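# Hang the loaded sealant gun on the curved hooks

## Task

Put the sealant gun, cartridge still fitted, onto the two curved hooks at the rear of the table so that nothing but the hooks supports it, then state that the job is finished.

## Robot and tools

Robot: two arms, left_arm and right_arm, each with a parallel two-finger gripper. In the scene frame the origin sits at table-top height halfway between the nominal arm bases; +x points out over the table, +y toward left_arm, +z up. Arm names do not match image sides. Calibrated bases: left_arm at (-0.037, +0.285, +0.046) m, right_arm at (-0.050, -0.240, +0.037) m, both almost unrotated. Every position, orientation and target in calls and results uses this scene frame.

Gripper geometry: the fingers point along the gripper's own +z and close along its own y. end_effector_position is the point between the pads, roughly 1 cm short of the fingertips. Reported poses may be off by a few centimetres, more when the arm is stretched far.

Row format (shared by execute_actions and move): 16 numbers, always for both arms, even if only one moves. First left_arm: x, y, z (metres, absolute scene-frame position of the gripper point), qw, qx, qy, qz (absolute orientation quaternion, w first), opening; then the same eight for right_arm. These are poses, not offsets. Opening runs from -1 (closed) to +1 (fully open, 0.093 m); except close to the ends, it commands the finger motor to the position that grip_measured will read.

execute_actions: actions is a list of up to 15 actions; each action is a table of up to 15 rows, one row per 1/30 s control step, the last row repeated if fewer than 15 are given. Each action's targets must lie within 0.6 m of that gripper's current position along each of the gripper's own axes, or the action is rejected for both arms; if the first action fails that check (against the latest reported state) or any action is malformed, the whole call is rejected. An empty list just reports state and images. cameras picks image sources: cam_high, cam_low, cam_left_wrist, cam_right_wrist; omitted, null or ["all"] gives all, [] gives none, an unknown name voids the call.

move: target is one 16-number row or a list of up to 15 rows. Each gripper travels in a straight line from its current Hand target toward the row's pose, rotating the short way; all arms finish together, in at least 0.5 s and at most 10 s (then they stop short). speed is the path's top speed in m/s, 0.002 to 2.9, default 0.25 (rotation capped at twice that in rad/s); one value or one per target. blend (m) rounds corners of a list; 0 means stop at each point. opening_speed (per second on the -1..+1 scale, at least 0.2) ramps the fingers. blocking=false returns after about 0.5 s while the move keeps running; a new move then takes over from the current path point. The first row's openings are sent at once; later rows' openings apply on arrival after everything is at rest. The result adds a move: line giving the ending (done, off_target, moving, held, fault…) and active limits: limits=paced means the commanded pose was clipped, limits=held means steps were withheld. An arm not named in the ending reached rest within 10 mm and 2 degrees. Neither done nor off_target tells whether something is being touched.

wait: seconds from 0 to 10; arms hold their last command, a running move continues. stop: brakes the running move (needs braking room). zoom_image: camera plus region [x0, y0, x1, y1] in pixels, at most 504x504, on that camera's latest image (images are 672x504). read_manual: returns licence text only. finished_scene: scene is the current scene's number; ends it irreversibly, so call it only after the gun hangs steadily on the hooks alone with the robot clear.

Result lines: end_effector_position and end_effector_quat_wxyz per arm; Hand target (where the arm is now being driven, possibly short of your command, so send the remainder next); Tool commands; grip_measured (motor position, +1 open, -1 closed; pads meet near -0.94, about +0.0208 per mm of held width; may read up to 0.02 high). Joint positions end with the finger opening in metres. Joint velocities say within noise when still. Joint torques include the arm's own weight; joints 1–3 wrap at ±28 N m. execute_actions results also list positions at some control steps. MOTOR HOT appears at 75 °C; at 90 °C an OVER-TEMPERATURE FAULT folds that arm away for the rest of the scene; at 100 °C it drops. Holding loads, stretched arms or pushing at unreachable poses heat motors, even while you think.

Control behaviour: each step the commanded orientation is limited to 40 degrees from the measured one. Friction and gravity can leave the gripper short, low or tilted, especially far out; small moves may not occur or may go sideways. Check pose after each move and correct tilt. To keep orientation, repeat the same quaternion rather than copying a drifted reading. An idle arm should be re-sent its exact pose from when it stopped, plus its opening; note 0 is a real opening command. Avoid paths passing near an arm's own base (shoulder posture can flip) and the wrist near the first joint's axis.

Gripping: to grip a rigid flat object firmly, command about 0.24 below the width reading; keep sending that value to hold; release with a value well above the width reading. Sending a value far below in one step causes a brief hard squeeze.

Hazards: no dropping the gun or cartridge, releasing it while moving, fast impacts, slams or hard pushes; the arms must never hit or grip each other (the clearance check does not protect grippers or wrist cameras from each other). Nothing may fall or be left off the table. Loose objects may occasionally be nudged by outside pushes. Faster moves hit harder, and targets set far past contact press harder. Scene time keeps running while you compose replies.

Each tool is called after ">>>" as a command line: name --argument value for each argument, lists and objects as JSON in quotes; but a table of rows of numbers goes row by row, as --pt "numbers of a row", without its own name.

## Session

>>> move --target '[0.22,0.33,0.33,0.707,0,0.707,0,1,0.2,-0.3,0.33,0.707,0,0.707,0,1]' --speed 0.6

>>> zoom_image --camera "cam_high" --region '[220, 130, 520, 355]'

Scene clock: 1.77 s.
left_arm: end_effector_position=(+0.2198, +0.3314, +0.3217) grip_measured=+1.000 end_effector_quat_wxyz=(+0.704, -0.009, +0.710, -0.002) | right_arm: end_effector_position=(+0.2004, -0.3020, +0.3145) grip_measured=+1.000 end_effector_quat_wxyz=(+0.698, +0.016, +0.716, +0.008)
Joint positions: left_arm=[0.526 0.425 0.407 0.009 0.46 -0.012 0.093] | right_arm=[-0.664 0.448 0.434 -0.019 -0.622 0.015 0.093]
Joint velocities: within noise
Joint torques (N m): left_arm=[0.09 2.54 8.4 2.35 0.11 0.11] | right_arm=[0.03 1.85 9.2 2.12 -0.15 -0.23]
Heat: left arm: 38 °C; right arm: 39 °C.
Hand target: left_arm +0.2198, +0.3300, +0.3300; +0.707, +0.000, +0.707, +0.000 | right_arm +0.1996, -0.2999, +0.3296; +0.707, +0.000, +0.707, +0.000
Off the commanded pose: left_arm 0.008 m, 1 deg | right_arm 0.016 m, 3 deg.
move: off_target (right_arm)
camera_calibration:
cam_left_wrist: T_world_to_cam=[[0.0153812, -0.999534, 0.0263604, 0.320368], [-0.428942, -0.0304106, -0.90282, 0.435531], [0.903201, 0.0025794, -0.42921, 0.0226219], [0, 0, 0, 1]] pos_world=[0.161458, 0.333405, 0.394471]
cam_right_wrist: T_world_to_cam=[[-0.0633011, -0.997868, -0.015902, -0.2866], [-0.470965, 0.0439168, -0.881058, 0.418482], [0.879878, -0.0482826, -0.472741, 0.0418435], [0, 0, 0, 1]] pos_world=[0.142131, -0.302347, 0.383931]

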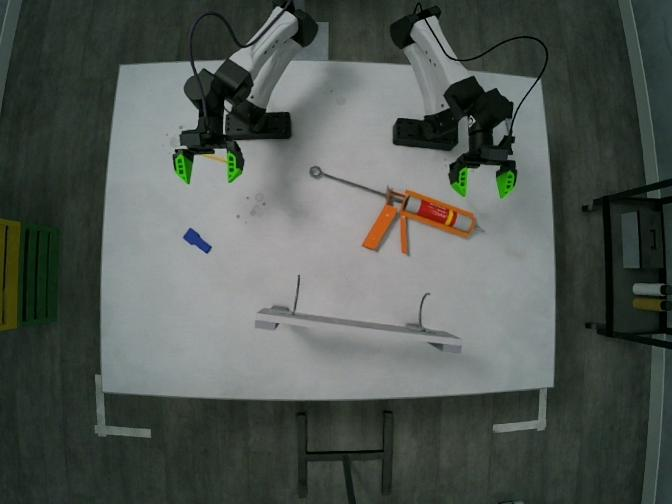

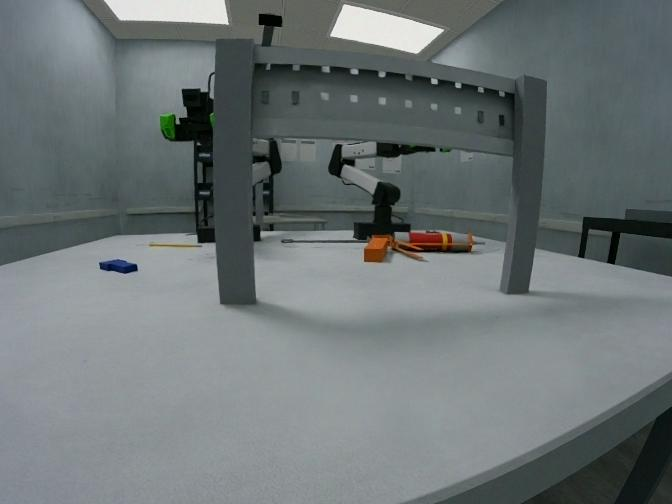

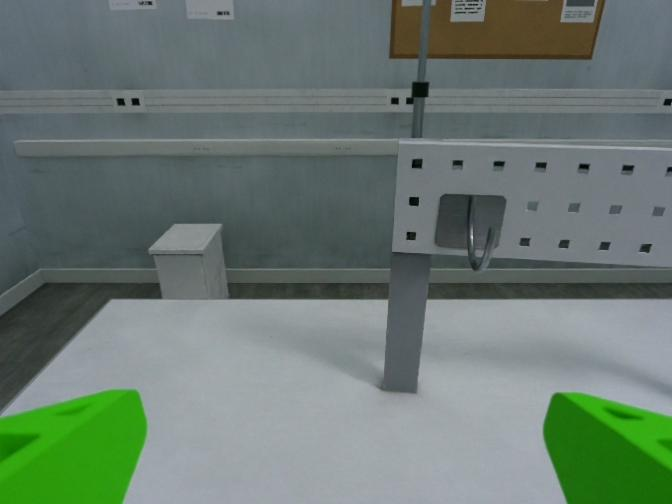

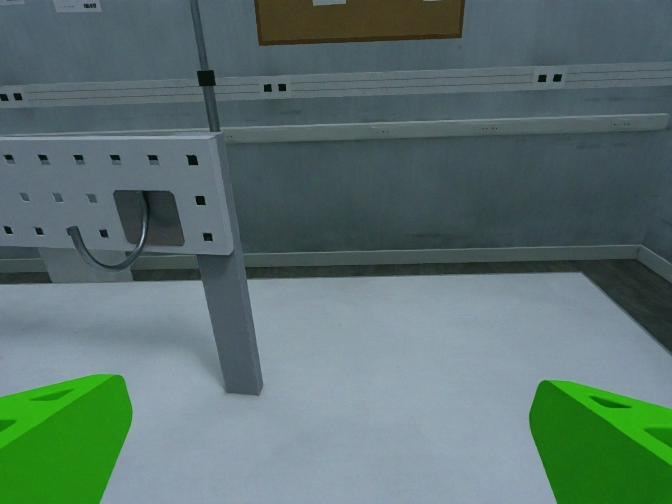

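Scaled by 1.680 from the camera's 672x504 image, which has a finer 960x720 frame.

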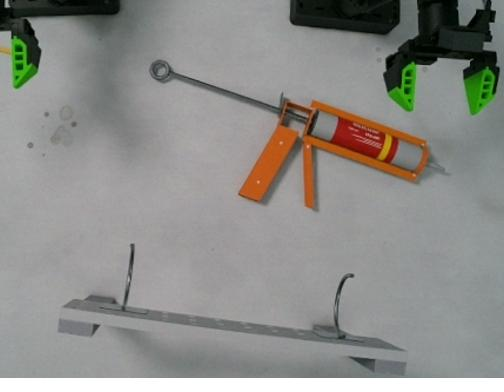

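>>> move --pt "0.24 0.29 0.2 0 -0.5843 0.8116 0 1 0.2 -0.3 0.33 0.707 0 0.707 0 1" --pt "0.205 0.277 0.11 0 -0.5843 0.8116 0 1 0.2 -0.3 0.33 0.707 0 0.707 0 1" --speed 0.4 --blend 0.03 --cameras '["cam_left_wrist"]'

Scene clock: 15.60 s.
left_arm: end_effector_position=(+0.2038, +0.2799, +0.1065) grip_measured=+1.000 end_effector_quat_wxyz=(-0.008, -0.582, +0.813, +0.011) | right_arm: end_effector_position=(+0.2004, -0.3017, +0.3141) grip_measured=+1.000 end_effector_quat_wxyz=(+0.697, +0.016, +0.717, +0.009)
Joint positions: left_arm=[0.031 1.52 0.982 -1.06 -0.008 -1.27 0.093] | right_arm=[-0.664 0.448 0.435 -0.022 -0.624 0.014 0.093]
Joint velocities: within noise
Joint torques (N m): left_arm=[-0.46 -7.79 4.44 0.59 0.06 -0.11] | right_arm=[0.05 1.78 9.18 2.11 -0.14 -0.24]
Heat: left arm: 37 °C; right arm: 41 °C.
Hand target: left_arm +0.2050, +0.2770, +0.1100; +0.000, -0.584, +0.812, +0.000 | right_arm +0.1995, -0.2998, +0.3297; +0.707, +0.000, +0.707, +0.000
Off the commanded pose: left_arm 0.005 m, 2 deg | right_arm 0.016 m, 3 deg.
move: off_target (right_arm)
camera_calibration:
cam_left_wrist: T_world_to_cam=[[0.949781, -0.311019, -0.0344062, -0.101839], [-0.268291, -0.865986, 0.422005, 0.292919], [-0.161046, -0.391581, -0.905941, 0.322846], [0, 0, 0, 1]] pos_world=[0.227306, 0.348411, 0.165362]
Images, in order (width x height): cam_left_wrist 672x504.

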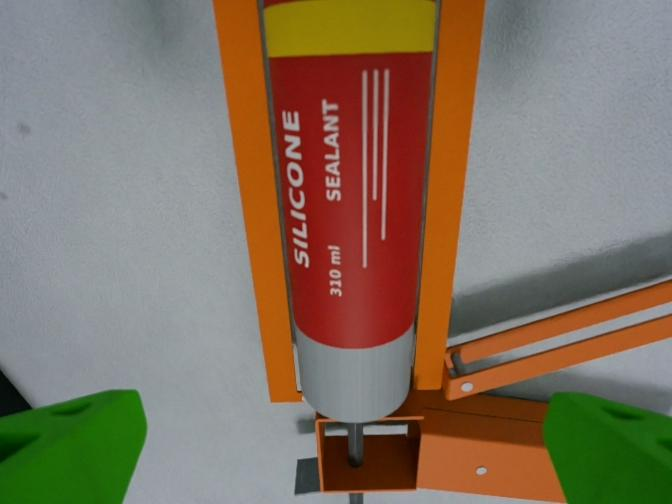

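>>> move --pt "0.213 0.289 0.08 0 -0.5843 0.8116 0 1 0.2 -0.3 0.33 0.707 0 0.707 0 1" --pt "0.213 0.289 0.014 0 -0.5843 0.8116 0 1 0.2 -0.3 0.33 0.707 0 0.707 0 1" --pt "0.213 0.289 0.013 0 -0.5843 0.8116 0 0.2 0.2 -0.3 0.33 0.707 0 0.707 0 1" --speed '[0.2,0.13,0.12]' --opening_speed 0.7 --cameras '["cam_left_wrist"]'

Scene clock: 28.27 s.
left_arm: end_effector_position=(+0.2095, +0.2881, +0.0317) grip_measured=+0.218 end_effector_quat_wxyz=(-0.003, -0.585, +0.811, -0.002) | right_arm: end_effector_position=(+0.2004, -0.3017, +0.3142) grip_measured=+1.000 end_effector_quat_wxyz=(+0.697, +0.015, +0.717, +0.009)
Joint positions: left_arm=[0.075 1.659 0.792 -0.706 0.007 -1.231 0.056] | right_arm=[-0.664 0.448 0.435 -0.022 -0.624 0.014 0.093]
Joint velocities: within noise
Joint torques (N m): left_arm=[-0.08 -1.09 2.56 1.35 -0.11 0.02] | right_arm=[-0.02 1.81 9.17 2.1 -0.11 -0.22]
Heat: left arm: 38 °C; right arm: 43 °C.
Hand target: left_arm +0.2115, +0.2890, +0.0149; +0.000, -0.584, +0.812, +0.000 | right_arm +0.1995, -0.2998, +0.3298; +0.707, +0.000, +0.707, +0.000
Off the commanded pose: left_arm 0.019 m, 0 deg | right_arm 0.016 m, 3 deg.
move: off_target (left_arm, right_arm); target 3's new opening was sent with left_arm's hand 0.023 m and 2 deg from that target
camera_calibration:
cam_left_wrist: T_world_to_cam=[[0.951874, -0.306415, -0.00679732, -0.109896], [-0.273979, -0.860635, 0.429235, 0.332508], [-0.137374, -0.406715, -0.903167, 0.258434], [0, 0, 0, 1]] pos_world=[0.231209, 0.357603, 0.0899386]
Images, in order (width x height): cam_left_wrist 672x504.

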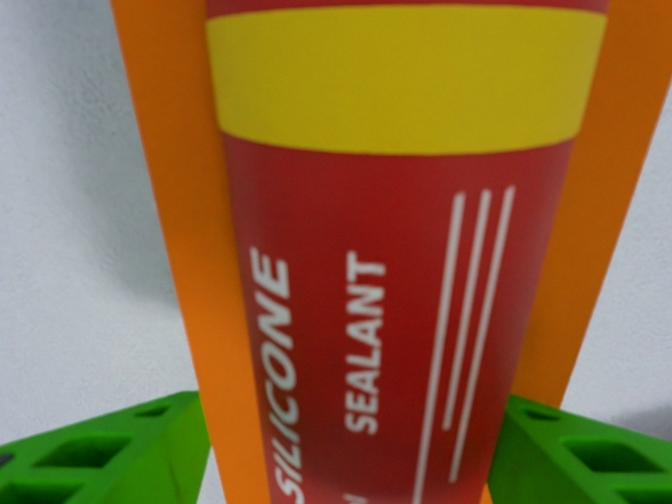

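>>> move --pt "0.2095 0.288 0.031 0 -0.5843 0.8116 0 1 0.2 -0.3 0.33 0.707 0 0.707 0 1" --pt "0.211 0.288 0.07 0 -0.5843 0.8116 0 1 0.2 -0.3 0.33 0.707 0 0.707 0 1" --pt "0.220 0.286 0.07 0 -0.5843 0.8116 0 1 0.2 -0.3 0.33 0.707 0 0.707 0 1" --speed 0.13 --cameras '["cam_left_wrist"]'

Scene clock: 37.90 s.
left_arm: end_effector_position=(+0.2162, +0.2875, +0.0665) grip_measured=+1.000 end_effector_quat_wxyz=(-0.002, -0.582, +0.813, +0.002) | right_arm: end_effector_position=(+0.2004, -0.3017, +0.3141) grip_measured=+1.000 end_effector_quat_wxyz=(+0.697, +0.015, +0.717, +0.009)
Joint positions: left_arm=[0.067 1.609 0.899 -0.867 -0.001 -1.234 0.093] | right_arm=[-0.664 0.448 0.435 -0.022 -0.624 0.013 0.093]
Joint velocities: within noise
Joint torques (N m): left_arm=[-0.36 -5.93 6.17 0.47 -0.03 -0.08] | right_arm=[-0.05 1.83 9.18 2.11 -0.15 -0.23]
Heat: left arm: 38 °C; right arm: 44 °C.
Hand target: left_arm +0.2200, +0.2860, +0.0700; +0.000, -0.584, +0.812, +0.000 | right_arm +0.1995, -0.2998, +0.3298; +0.707, +0.000, +0.707, +0.000
Off the commanded pose: left_arm 0.005 m, 0 deg | right_arm 0.016 m, 3 deg.
move: off_target (right_arm)
camera_calibration:
cam_left_wrist: T_world_to_cam=[[0.950188, -0.311431, -0.0123854, -0.114089], [-0.277239, -0.862688, 0.422976, 0.320615], [-0.142413, -0.398473, -0.906056, 0.289472], [0, 0, 0, 1]] pos_world=[0.238517, 0.356407, 0.125253]
Images, in order (width x height): cam_left_wrist 672x504.

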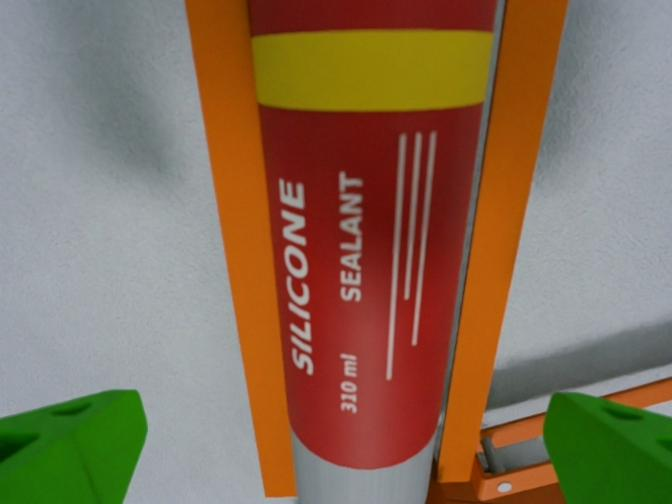

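>>> move --pt "0.2255 0.282 0.065 0 -0.5843 0.8116 0 1 0.2 -0.3 0.33 0.707 0 0.707 0 1" --pt "0.2235 0.282 0.014 0 -0.5843 0.8116 0 1 0.2 -0.3 0.33 0.707 0 0.707 0 1" --speed 0.12 --cameras '["cam_left_wrist"]'

Scene clock: 51.30 s.
left_arm: end_effector_position=(+0.2251, +0.2833, +0.0189) grip_measured=+1.000 end_effector_quat_wxyz=(+0.004, -0.583, +0.813, -0.003) | right_arm: end_effector_position=(+0.2004, -0.3017, +0.3141) grip_measured=+1.000 end_effector_quat_wxyz=(+0.697, +0.015, +0.717, +0.009)
Joint positions: left_arm=[0.051 1.737 0.818 -0.642 -0.001 -1.25 0.093] | right_arm=[-0.664 0.448 0.435 -0.022 -0.624 0.013 0.093]
Joint velocities: within noise
Joint torques (N m): left_arm=[-0.39 -5.27 3.96 0.69 -0.05 -0.06] | right_arm=[0.01 1.77 9.24 2.1 -0.14 -0.22]
Heat: left arm: 39 °C; right arm: 45 °C.
Hand target: left_arm +0.2235, +0.2820, +0.0141; +0.000, -0.584, +0.812, +0.000 | right_arm +0.1995, -0.2998, +0.3298; +0.707, +0.000, +0.707, +0.000
Off the commanded pose: left_arm 0.005 m, 1 deg | right_arm 0.016 m, 3 deg.
move: off_target (right_arm)
camera_calibration:
cam_left_wrist: T_world_to_cam=[[0.950497, -0.310718, 0.0031056, -0.124905], [-0.283348, -0.862582, 0.419126, 0.341016], [-0.127551, -0.399258, -0.907923, 0.242857], [0, 0, 0, 1]] pos_world=[0.246325, 0.352306, 0.0779551]
Images, in order (width x height): cam_left_wrist 672x504.

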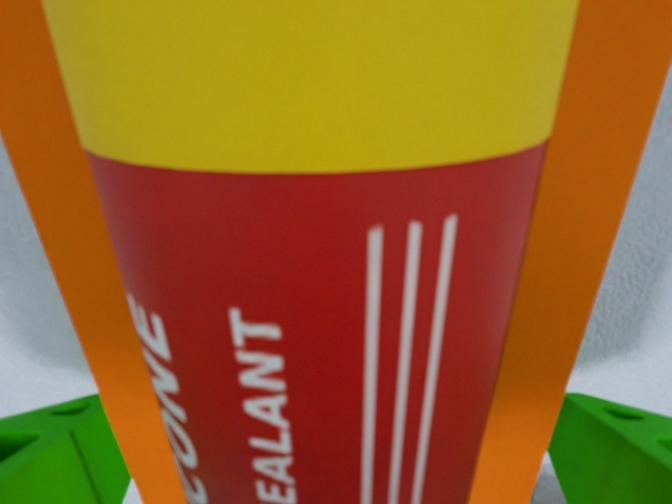

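>>> move --pt "0.2235 0.282 0.013 0 -0.5843 0.8116 0 0.2 0.2 -0.3 0.35 0.707 0 0.707 0 1" --pt "0.2235 0.282 0.11 0 -0.5843 0.8116 0 0.2 0.2 -0.3 0.35 0.707 0 0.707 0 1" --speed 0.12 --opening_speed 0.7 --cameras '["cam_low","cam_high"]'

Scene clock: 68.20 s.
left_arm: end_effector_position=(+0.2096, +0.2899, +0.0860) grip_measured=+0.588 end_effector_quat_wxyz=(-0.022, -0.584, +0.811, +0.040) | right_arm: end_effector_position=(+0.2002, -0.3015, +0.3362) grip_measured=+1.000 end_effector_quat_wxyz=(+0.699, +0.014, +0.715, +0.007)
Joint positions: left_arm=[0.051 1.621 0.993 -1.025 -0.039 -1.255 0.073] | right_arm=[-0.664 0.476 0.52 -0.073 -0.625 0.013 0.093]
Joint velocities: within noise
Joint torques (N m): left_arm=[-0.28 -11.82 8.34 0.13 0.39 0.01] | right_arm=[-0.05 2.11 8.91 2.09 -0.13 -0.23]
Heat: left arm: 39 °C; right arm: 46 °C.
Hand target: left_arm +0.2226, +0.2824, +0.1093; +0.000, -0.583, +0.812, +0.000 | right_arm +0.1996, -0.2999, +0.3497; +0.707, +0.000, +0.707, +0.000
Off the commanded pose: left_arm 0.029 m, 5 deg | right_arm 0.014 m, 2 deg.
move: off_target (left_arm, right_arm)
Images, in order (width x height): cam_high 672x504, cam_low 672x504.

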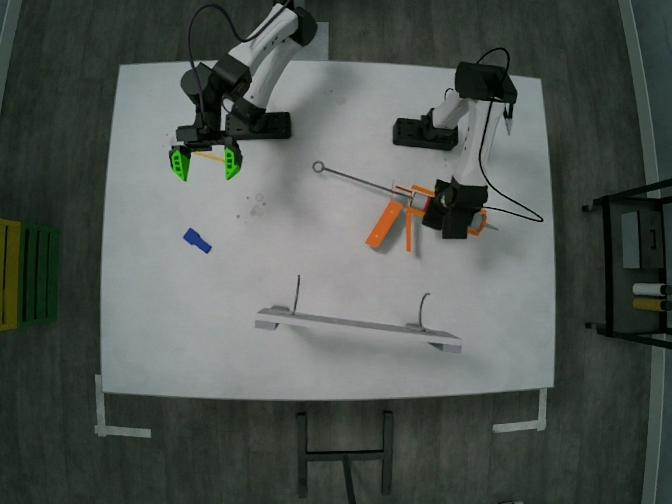

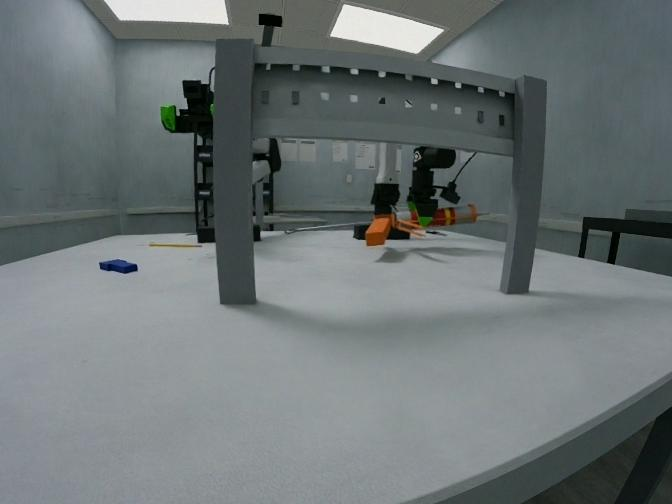

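>>> move --pt "0.29 0.20 0.16 0 -0.3420 0.9397 0 0.2 0.2 -0.3 0.35 0.707 0 0.707 0 1" --pt "0.33 0.02 0.16 0 0 1 0 0.2 0.2 -0.3 0.35 0.707 0 0.707 0 1" --pt "0.32 -0.01 0.15 0 0.4226 0.9063 0 0.2 0.2 -0.3 0.35 0.707 0 0.707 0 1" --pt "0.31 -0.03 0.12 0 0.7518 0.6594 0 0.2 0.2 -0.3 0.35 0.707 0 0.707 0 1" --pt "0.31 -0.03 0.011 0 0.7518 0.6594 0 0.2 0.2 -0.3 0.35 0.707 0 0.707 0 1" --speed '[0.35,0.35,0.35,0.35,0.1]' --blend 0.03 --cameras '["cam_low","cam_high"]'

>>> move --pt "0.31 -0.03 0.014 0 0.7518 0.6594 0 1 0.2 -0.3 0.35 0.707 0 0.707 0 1" --pt "0.31 -0.03 0.12 0 0.7518 0.6594 0 1 0.2 -0.3 0.35 0.707 0 0.707 0 1" --pt "0.32 0.19 0.16 0 -0.7518 -0.6594 0 -0.4 0.28 -0.14 0.16 0 0.7518 0.6594 0 1" --speed '[0.1,0.2,0.4]' --opening_speed 1

Scene clock: 82.90 s.
left_arm: end_effector_position=(+0.3063, -0.0214, +0.0218) grip_measured=+0.588 end_effector_quat_wxyz=(-0.016, +0.748, +0.663, +0.006) | right_arm: end_effector_position=(+0.2002, -0.3015, +0.3361) grip_measured=+1.000 end_effector_quat_wxyz=(+0.699, +0.014, +0.715, +0.008)
Joint positions: left_arm=[-0.676 2.451 1.957 -1.107 -0.015 0.958 0.073] | right_arm=[-0.664 0.476 0.52 -0.073 -0.625 0.013 0.093]
Joint velocities: within noise
Joint torques (N m): left_arm=[-0.09 -12.56 4.27 1.08 0.23 0.1] | right_arm=[0.03 2.04 8.92 2.11 -0.13 -0.22]
Heat: left arm: 44 °C; right arm: 49 °C.
Hand target: left_arm +0.3097, -0.0296, +0.0116; -0.001, +0.752, +0.659, +0.000 | right_arm +0.1996, -0.2999, +0.3497; +0.707, +0.000, +0.707, +0.000
Off the commanded pose: left_arm 0.014 m, 2 deg | right_arm 0.014 m, 2 deg.
move: off_target (left_arm, right_arm)
Images, in order (width x height): cam_high 672x504, cam_low 672x504.

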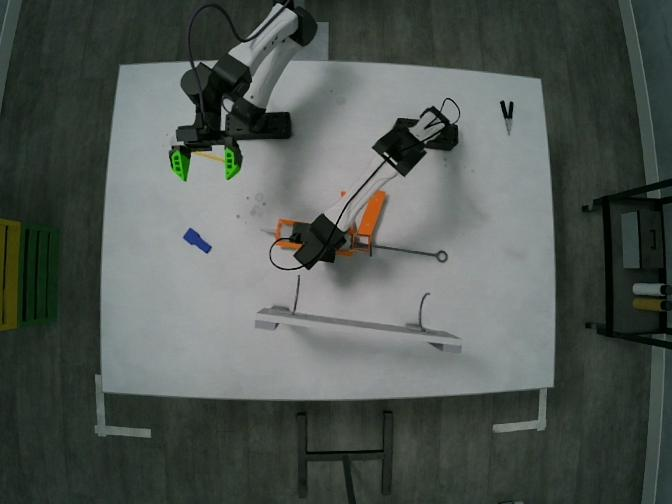

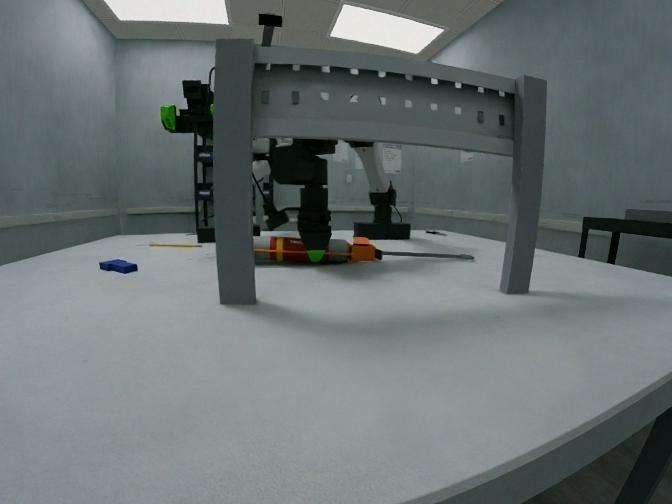

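Scene clock: 89.87 s.
left_arm: end_effector_position=(+0.3220, +0.1905, +0.1458) grip_measured=-0.397 end_effector_quat_wxyz=(-0.017, +0.749, +0.663, -0.007) | right_arm: end_effector_position=(+0.2749, -0.1412, +0.1545) grip_measured=+1.000 end_effector_quat_wxyz=(+0.000, +0.746, +0.666, -0.008)
Joint positions: left_arm=[-0.204 1.994 1.707 -1.32 -0.008 1.432 0.026] | right_arm=[0.269 1.842 1.571 -1.314 0.008 1.982 0.093]
Joint velocities: within noise
Joint torques (N m): left_arm=[0.17 -14.74 4.68 0.41 0.16 0.12] | right_arm=[-0.16 -8.61 7.77 0.17 -0.03 0.11]
Heat: left arm: 47 °C; right arm: 48 °C.
Hand target: left_arm +0.3199, +0.1900, +0.1596; +0.000, +0.752, +0.659, +0.000 | right_arm +0.2798, -0.1401, +0.1600; +0.000, +0.752, +0.659, +0.000
Off the commanded pose: left_arm 0.014 m, 2 deg | right_arm 0.008 m, 1 deg.
move: off_target (left_arm); target 3's new opening was sent with left_arm's hand 0.014 m and 2 deg from that target
camera_calibration:
cam_left_wrist: T_world_to_cam=[[-0.9935, 0.110331, 0.0280132, 0.295923], [0.111509, 0.89382, 0.434341, -0.228635], [0.0228828, 0.434641, -0.900313, 0.124957], [0, 0, 0, 1]] pos_world=[0.316635, 0.117397, 0.203516]
cam_right_wrist: T_world_to_cam=[[-0.993465, 0.0956329, 0.0622969, 0.273983], [0.113286, 0.892636, 0.43631, 0.0612698], [-0.0138828, 0.440516, -0.897637, 0.288831], [0, 0, 0, 1]] pos_world=[0.269261, -0.208128, 0.215465]

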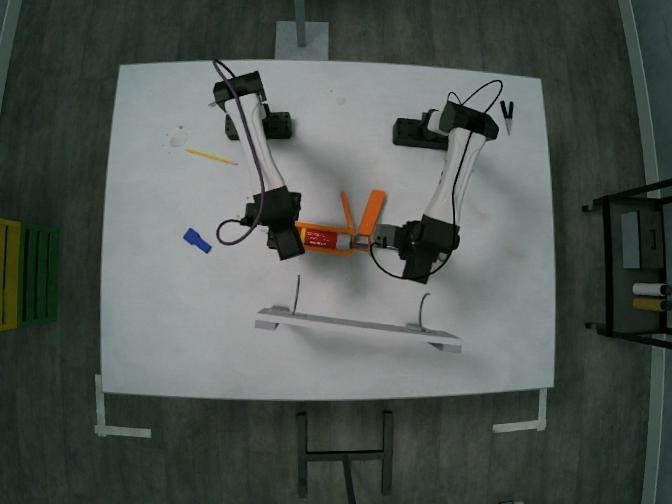

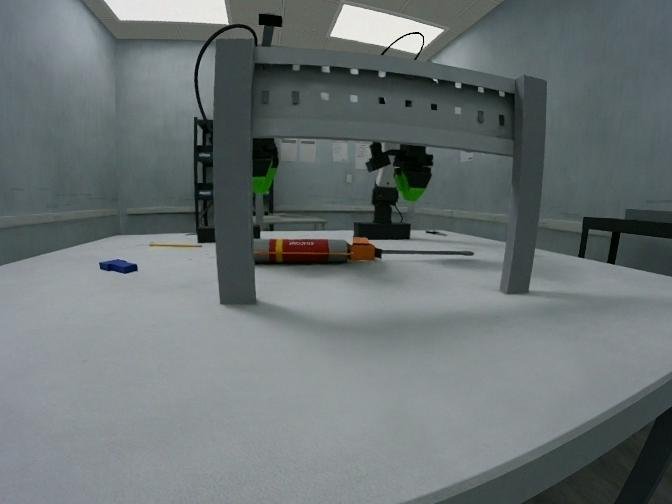

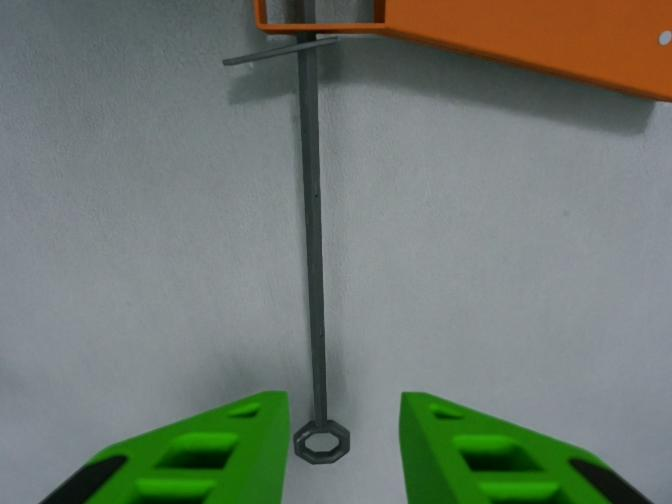

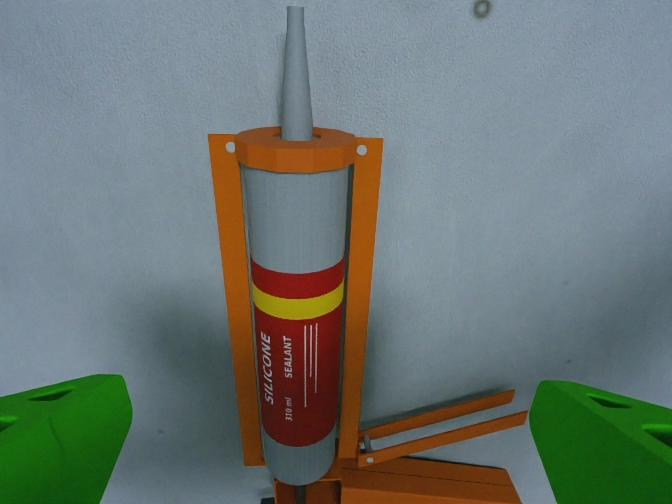

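>>> move --pt "0.332 0.174 0.07 0 0.7518 0.6594 0 -0.4 0.297 -0.113 0.10 0 0.7518 0.6594 0 1" --pt "0.332 0.174 0.014 0 0.7518 0.6594 0 -0.4 0.297 -0.113 0.07 0 0.7518 0.6594 0 1" --speed '[0.25,0.12]' --cameras '["cam_left_wrist","cam_right_wrist"]'

Scene clock: 103.43 s.
left_arm: end_effector_position=(+0.3334, +0.1761, +0.0217) grip_measured=-0.397 end_effector_quat_wxyz=(+0.002, +0.754, +0.657, +0.006) | right_arm: end_effector_position=(+0.2974, -0.1148, +0.0740) grip_measured=+1.000 end_effector_quat_wxyz=(+0.002, +0.748, +0.663, +0.000)
Joint positions: left_arm=[-0.232 2.135 1.407 -0.833 -0.008 1.418 0.026] | right_arm=[0.317 1.992 1.451 -1.028 0.004 2.038 0.093]
Joint velocities: within noise
Joint torques (N m): left_arm=[-0.17 -9.42 4.6 0.66 0.17 -0.07] | right_arm=[0.42 -9.74 4.74 0.43 0.01 0.1]
Heat: left arm: 49 °C; right arm: 47 °C.
Hand target: left_arm +0.3319, +0.1740, +0.0142; +0.000, +0.752, +0.659, +0.000 | right_arm +0.2970, -0.1131, +0.0701; +0.000, +0.752, +0.659, +0.000
Off the commanded pose: left_arm 0.008 m, 1 deg | right_arm 0.004 m, 1 deg.
move: done
camera_calibration:
cam_left_wrist: T_world_to_cam=[[-0.991978, 0.125174, -0.0176222, 0.310041], [0.105683, 0.897728, 0.427686, -0.161806], [0.069355, 0.422393, -0.903756, 0.00606328], [0, 0, 0, 1]] pos_world=[0.324233, 0.103888, 0.0801454]
cam_right_wrist: T_world_to_cam=[[-0.993457, 0.103203, 0.048903, 0.300854], [0.114177, 0.888354, 0.444736, 0.0688829], [0.00245488, 0.44741, -0.894326, 0.200966], [0, 0, 0, 1]] pos_world=[0.290528, -0.182156, 0.134382]
Images, in order (width x height): cam_left_wrist 672x504, cam_right_wrist 672x504.

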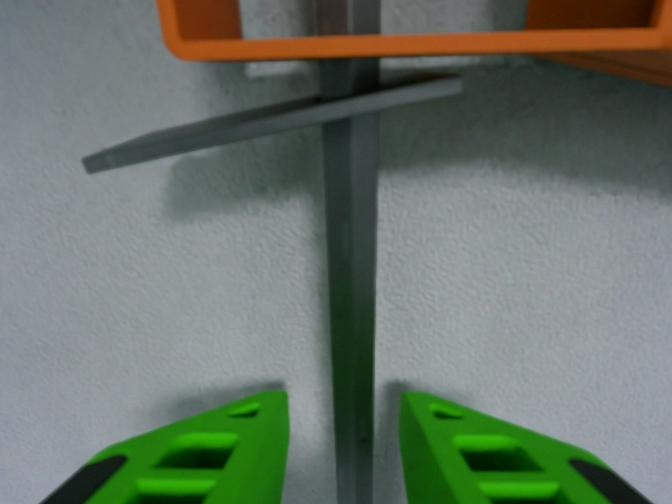

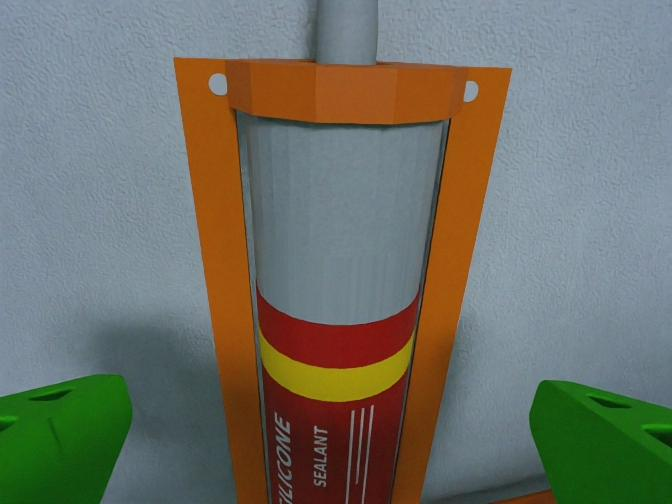

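>>> move --pt "0.332 0.174 0.014 0 0.7518 0.6594 0 -0.4 0.298 -0.113 0.013 0 0.7518 0.6594 0 1" --pt "0.332 0.174 0.014 0 0.7518 0.6594 0 -1 0.298 -0.113 0.012 0 0.7518 0.6594 0 0.2" --speed '[0.12,0.12]' --opening_speed 0.7 --cameras '["cam_left_wrist","cam_right_wrist"]'

Scene clock: 111.90 s.
left_arm: end_effector_position=(+0.3330, +0.1756, +0.0217) grip_measured=-0.899 end_effector_quat_wxyz=(+0.003, +0.748, +0.664, +0.004) | right_arm: end_effector_position=(+0.2978, -0.1143, +0.0151) grip_measured=+0.586 end_effector_quat_wxyz=(+0.000, +0.750, +0.662, -0.002)
Joint positions: left_arm=[-0.232 2.135 1.407 -0.834 -0.005 1.4 0.002] | right_arm=[0.317 2.086 1.338 -0.826 0.002 2.043 0.073]
Joint velocities: within noise
Joint torques (N m): left_arm=[-0.17 -9.39 4.59 0.66 0.13 0.09] | right_arm=[0.38 -10.26 4.51 0.43 0 0.03]
Heat: left arm: 48 °C; right arm: 46 °C.
Hand target: left_arm +0.3319, +0.1740, +0.0142; +0.000, +0.752, +0.659, +0.000 | right_arm +0.2980, -0.1131, +0.0121; +0.000, +0.752, +0.659, +0.000
Off the commanded pose: left_arm 0.008 m, 1 deg | right_arm 0.003 m, 0 deg.
move: done
camera_calibration:
cam_left_wrist: T_world_to_cam=[[-0.994126, 0.106979, -0.0163885, 0.3137], [0.0899259, 0.900752, 0.424923, -0.156619], [0.0602199, 0.420954, -0.905081, 0.00956626], [0, 0, 0, 1]] pos_world=[0.325366, 0.103489, 0.0803504]
cam_right_wrist: T_world_to_cam=[[-0.992676, 0.108099, 0.0539259, 0.304277], [0.120803, 0.887516, 0.444659, 0.0925331], [0.000207226, 0.447916, -0.894075, 0.148791], [0, 0, 0, 1]] pos_world=[0.29084, -0.181663, 0.0754759]
Images, in order (width x height): cam_left_wrist 672x504, cam_right_wrist 672x504.

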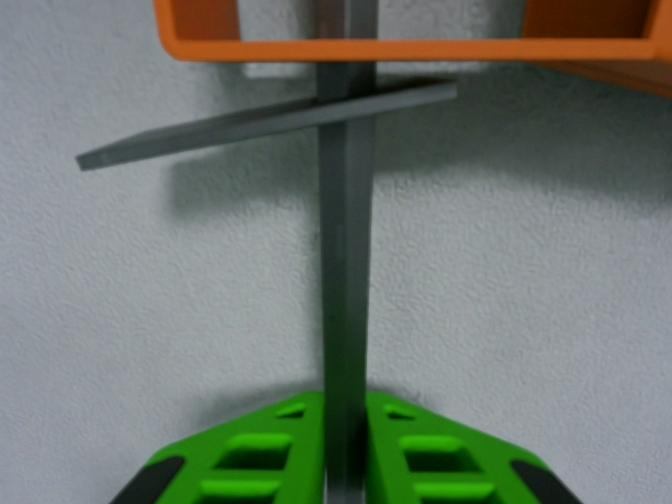

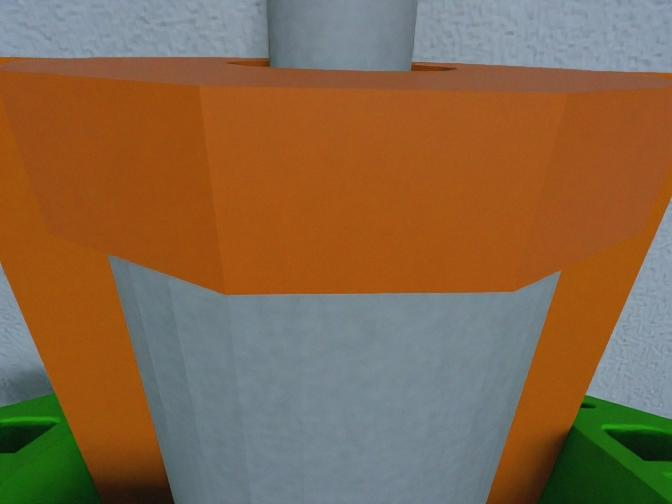

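>>> move --pt "0.333 0.175 0.19 0 0.7518 0.6594 0 -1 0.298 -0.114 0.19 0 0.7518 0.6594 0 0.2" --pt "0.375 0.127 0.39 0.5316 0.5316 0.4663 0.4663 -1 0.340 -0.163 0.40 0.5316 0.5316 0.4663 0.4663 0.2" --pt "0.488 0.127 0.405 0.5316 0.5316 0.4663 0.4663 -1 0.453 -0.163 0.425 0.5316 0.5316 0.4663 0.4663 0.2" --pt "0.488 0.127 0.36 0.5316 0.5316 0.4663 0.4663 -1 0.453 -0.163 0.39 0.5316 0.5316 0.4663 0.4663 0.2" --speed '[0.15,0.2,0.17,0.12]' --cameras '["cam_high","cam_left_wrist"]'

>>> zoom_image --camera "cam_high" --region '[230, 200, 470, 350]'

Scene clock: 127.63 s.
left_arm: end_effector_position=(+0.4828, +0.1280, +0.3353) grip_measured=-0.911 end_effector_quat_wxyz=(+0.508, +0.548, +0.500, +0.439) | right_arm: end_effector_position=(+0.4494, -0.1637, +0.3426) grip_measured=+0.579 end_effector_quat_wxyz=(+0.503, +0.563, +0.508, +0.414)
Joint positions: left_arm=[-0.313 1.727 1.245 0.379 -0.25 1.518 0.001] | right_arm=[0.262 1.596 1.219 0.21 0.435 1.596 0.073]
Joint velocities: within noise
Joint torques (N m): left_arm=[0.62 -9.17 7.39 3.44 0.17 0.43] | right_arm=[-0.12 -10.69 8.31 3.46 -0.08 -0.4]
Heat: left arm: 49 °C; right arm: 45 °C.
Hand target: left_arm +0.4861, +0.1278, +0.3599; +0.530, +0.532, +0.468, +0.466 | right_arm +0.4483, -0.1642, +0.3894; +0.531, +0.533, +0.467, +0.464
Off the commanded pose: left_arm 0.025 m, 6 deg | right_arm 0.048 m, 9 deg.
move: off_target (left_arm, right_arm)
camera_calibration:
cam_left_wrist: T_world_to_cam=[[-0.0967497, -0.0269834, -0.994943, 0.384818], [-0.313995, 0.949413, 0.00478473, 0.0692398], [0.944482, 0.31287, -0.100328, -0.378516], [0, 0, 0, 1]] pos_world=[0.416474, 0.063073, 0.344564]
Images, in order (width x height): cam_high 672x504, cam_left_wrist 672x504.

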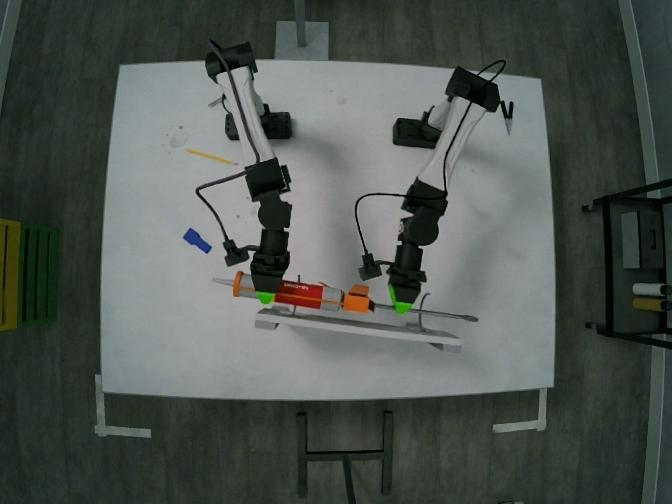

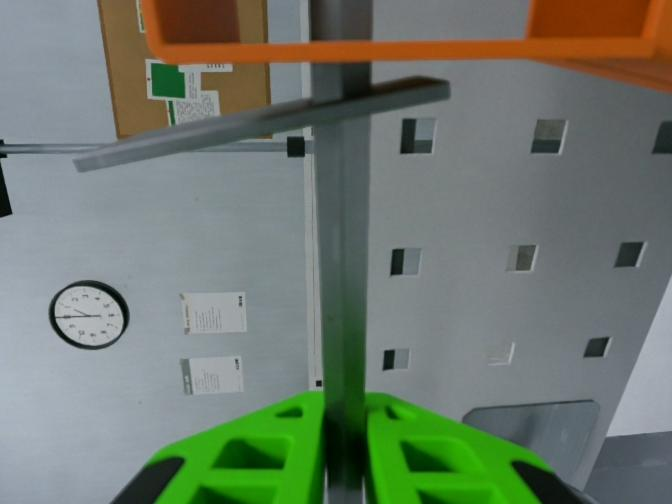

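Scaled by 2.100 from the camera's 672x504 image, which has a finer 960x720 frame.

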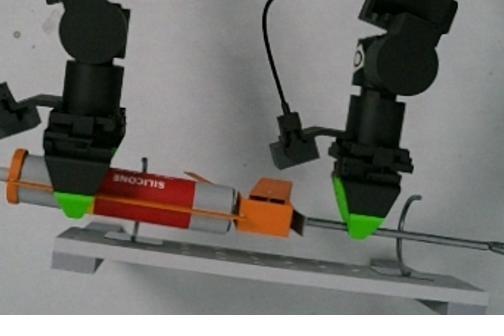

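>>> move --pt "0.492 0.119 0.32 0.5316 0.5316 0.4663 0.4663 -1 0.458 -0.171 0.36 0.5316 0.5316 0.4663 0.4663 0.2" --pt "0.490 0.119 0.285 0.5316 0.5316 0.4663 0.4663 -1 0.456 -0.171 0.325 0.5316 0.5316 0.4663 0.4663 0.2" --pt "0.488 0.119 0.25 0.5316 0.5316 0.4663 0.4663 -1 0.454 -0.171 0.288 0.5316 0.5316 0.4663 0.4663 0.2" --speed 0.07 --cameras '["cam_high","cam_left_wrist"]'

>>> zoom_image --camera "cam_high" --region '[230, 200, 470, 350]'

Scene clock: 141.90 s.
left_arm: end_effector_position=(+0.4865, +0.1195, +0.2591) grip_measured=-0.911 end_effector_quat_wxyz=(+0.543, +0.519, +0.478, +0.454) | right_arm: end_effector_position=(+0.4513, -0.1723, +0.2719) grip_measured=+0.579 end_effector_quat_wxyz=(+0.529, +0.540, +0.492, +0.431)
Joint positions: left_arm=[-0.325 1.91 1.033 0.88 -0.252 1.524 0.001] | right_arm=[0.239 1.699 0.948 0.675 0.417 1.545 0.073]
Joint velocities: within noise
Joint torques (N m): left_arm=[0.09 -8.16 5.24 2.76 0.03 0.4] | right_arm=[-0.27 -8.58 6.34 2.92 -0.22 0.17]
Heat: left arm: 49 °C; right arm: 45 °C.
Hand target: left_arm +0.4878, +0.1190, +0.2501; +0.531, +0.532, +0.467, +0.466 | right_arm +0.4532, -0.1712, +0.2881; +0.531, +0.532, +0.467, +0.465
Off the commanded pose: left_arm 0.009 m, 3 deg | right_arm 0.016 m, 5 deg.
move: off_target (left_arm, right_arm)
camera_calibration:
cam_left_wrist: T_world_to_cam=[[0.00190875, -0.0595512, -0.998223, 0.265895], [-0.300988, 0.951901, -0.0573633, 0.0883491], [0.953626, 0.300563, -0.0161072, -0.411722], [0, 0, 0, 1]] pos_world=[0.418713, 0.0554829, 0.263859]
Images, in order (width x height): cam_high 672x504, cam_left_wrist 672x504.

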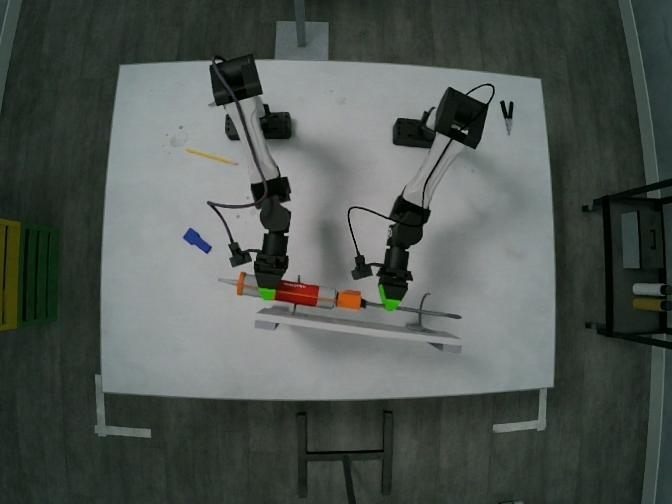

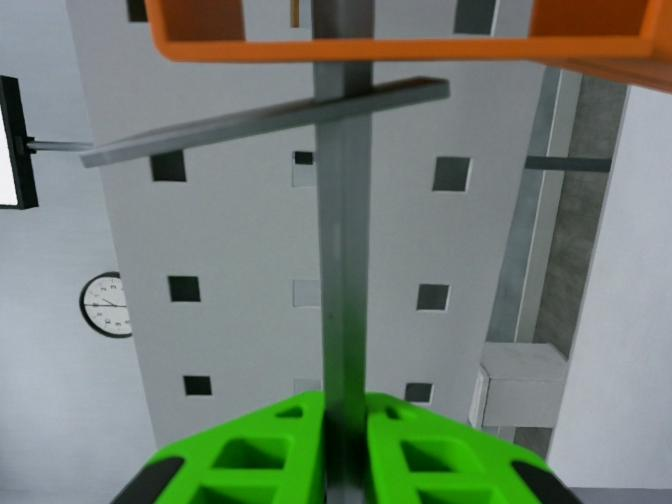

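Scaled by 2.100 from the camera's 672x504 image, which has a finer 960x720 frame.

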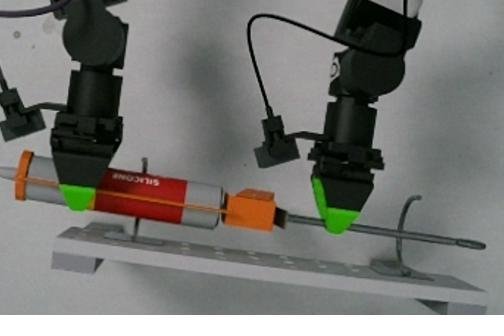

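>>> move --pt "0.486 0.119 0.228 0.5316 0.5316 0.4663 0.4663 -1 0.454 -0.171 0.262 0.5316 0.5316 0.4663 0.4663 0.2" --pt "0.486 0.119 0.228 0.5316 0.5316 0.4663 0.4663 -0.5 0.454 -0.171 0.262 0.5316 0.5316 0.4663 0.4663 0.2" --pt "0.486 0.119 0.224 0.5316 0.5316 0.4663 0.4663 -0.1 0.454 -0.171 0.26 0.5316 0.5316 0.4663 0.4663 0.8" --speed 0.06 --opening_speed 0.35

>>> zoom_image --camera "cam_high" --region '[230, 200, 470, 350]'

Scene clock: 156.47 s.
left_arm: end_effector_position=(+0.4851, +0.1205, +0.2424) grip_measured=-0.102 end_effector_quat_wxyz=(+0.545, +0.516, +0.463, +0.471) | right_arm: end_effector_position=(+0.4532, -0.1667, +0.2740) grip_measured=+0.799 end_effector_quat_wxyz=(+0.537, +0.519, +0.466, +0.475)
Joint positions: left_arm=[-0.325 1.969 0.993 1.016 -0.255 1.561 0.04] | right_arm=[0.239 1.749 0.906 0.873 0.384 1.552 0.084]
Joint velocities: within noise
Joint torques (N m): left_arm=[-0.03 -8.03 4.82 2.45 0.02 0.05] | right_arm=[-0.21 -7.16 5.14 2.1 0.1 0.1]
Heat: left arm: 47 °C; right arm: 45 °C.
Hand target: left_arm +0.4855, +0.1191, +0.2242; +0.532, +0.532, +0.466, +0.466 | right_arm +0.4538, -0.1711, +0.2602; +0.532, +0.532, +0.466, +0.466
Off the commanded pose: left_arm 0.018 m, 2 deg | right_arm 0.015 m, 2 deg.
move: off_target (left_arm, right_arm); target 2's new opening was sent with left_arm's hand 0.029 m and 5 deg from that target; target 3's new opening was sent with left_arm's hand 0.026 m and 4 deg from that target
camera_calibration:
cam_left_wrist: T_world_to_cam=[[0.0401234, -0.0354882, -0.998564, 0.227924], [-0.302278, 0.95211, -0.0459831, 0.0837985], [0.952375, 0.303689, 0.0274746, -0.421385], [0, 0, 0, 1]] pos_world=[0.417502, 0.0562734, 0.243027]
cam_right_wrist: T_world_to_cam=[[-0.0272001, -0.0215516, -0.999398, 0.279683], [-0.341669, 0.939756, -0.0109664, 0.348225], [0.939427, 0.341165, -0.032925, -0.275746], [0, 0, 0, 1]] pos_world=[0.385628, -0.227144, 0.274255]

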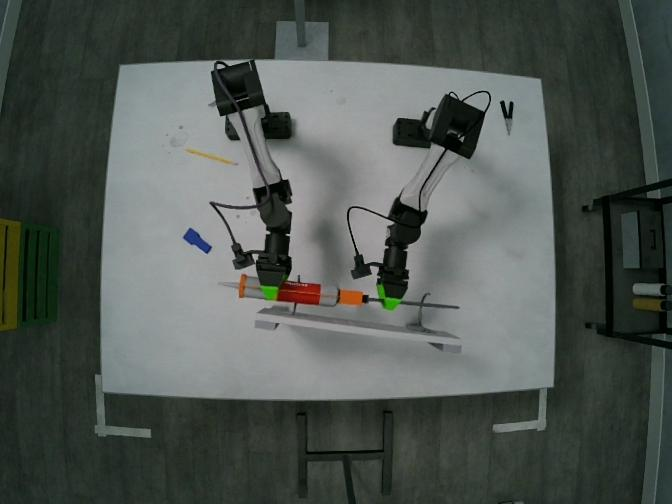

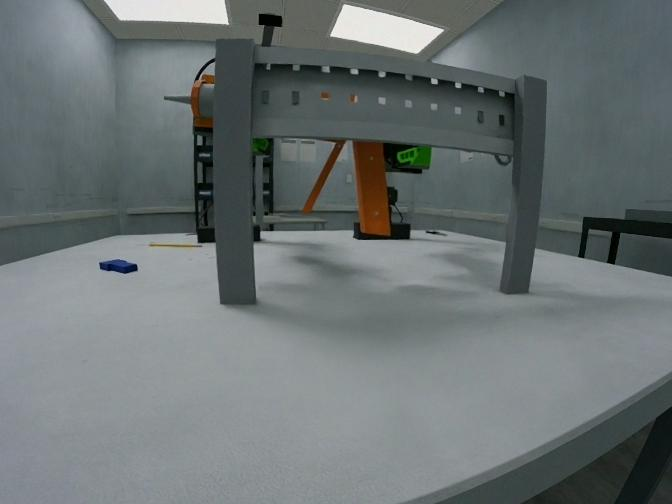

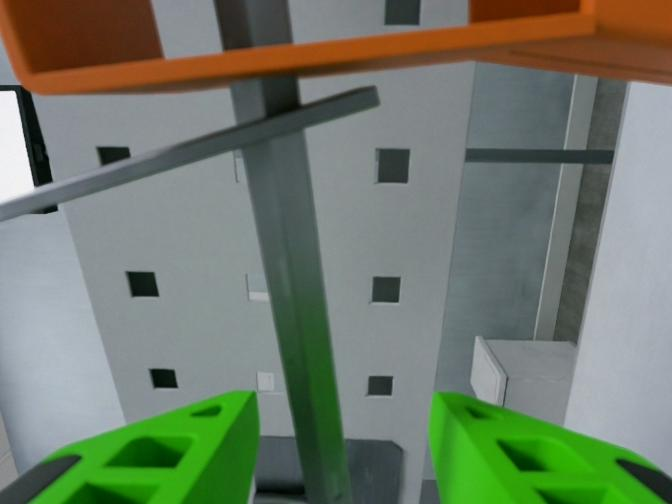

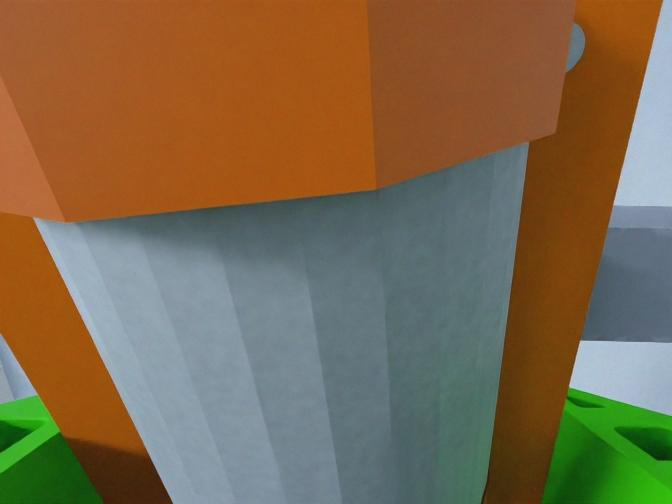

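Scaled by 2.100 from the camera's 672x504 image, which has a finer 960x720 frame.

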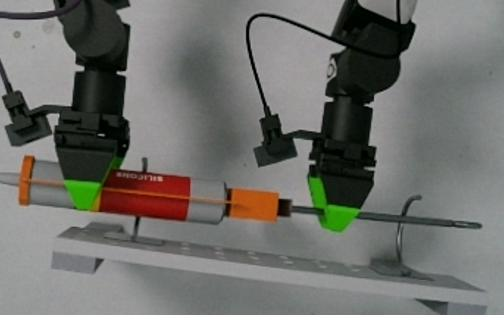

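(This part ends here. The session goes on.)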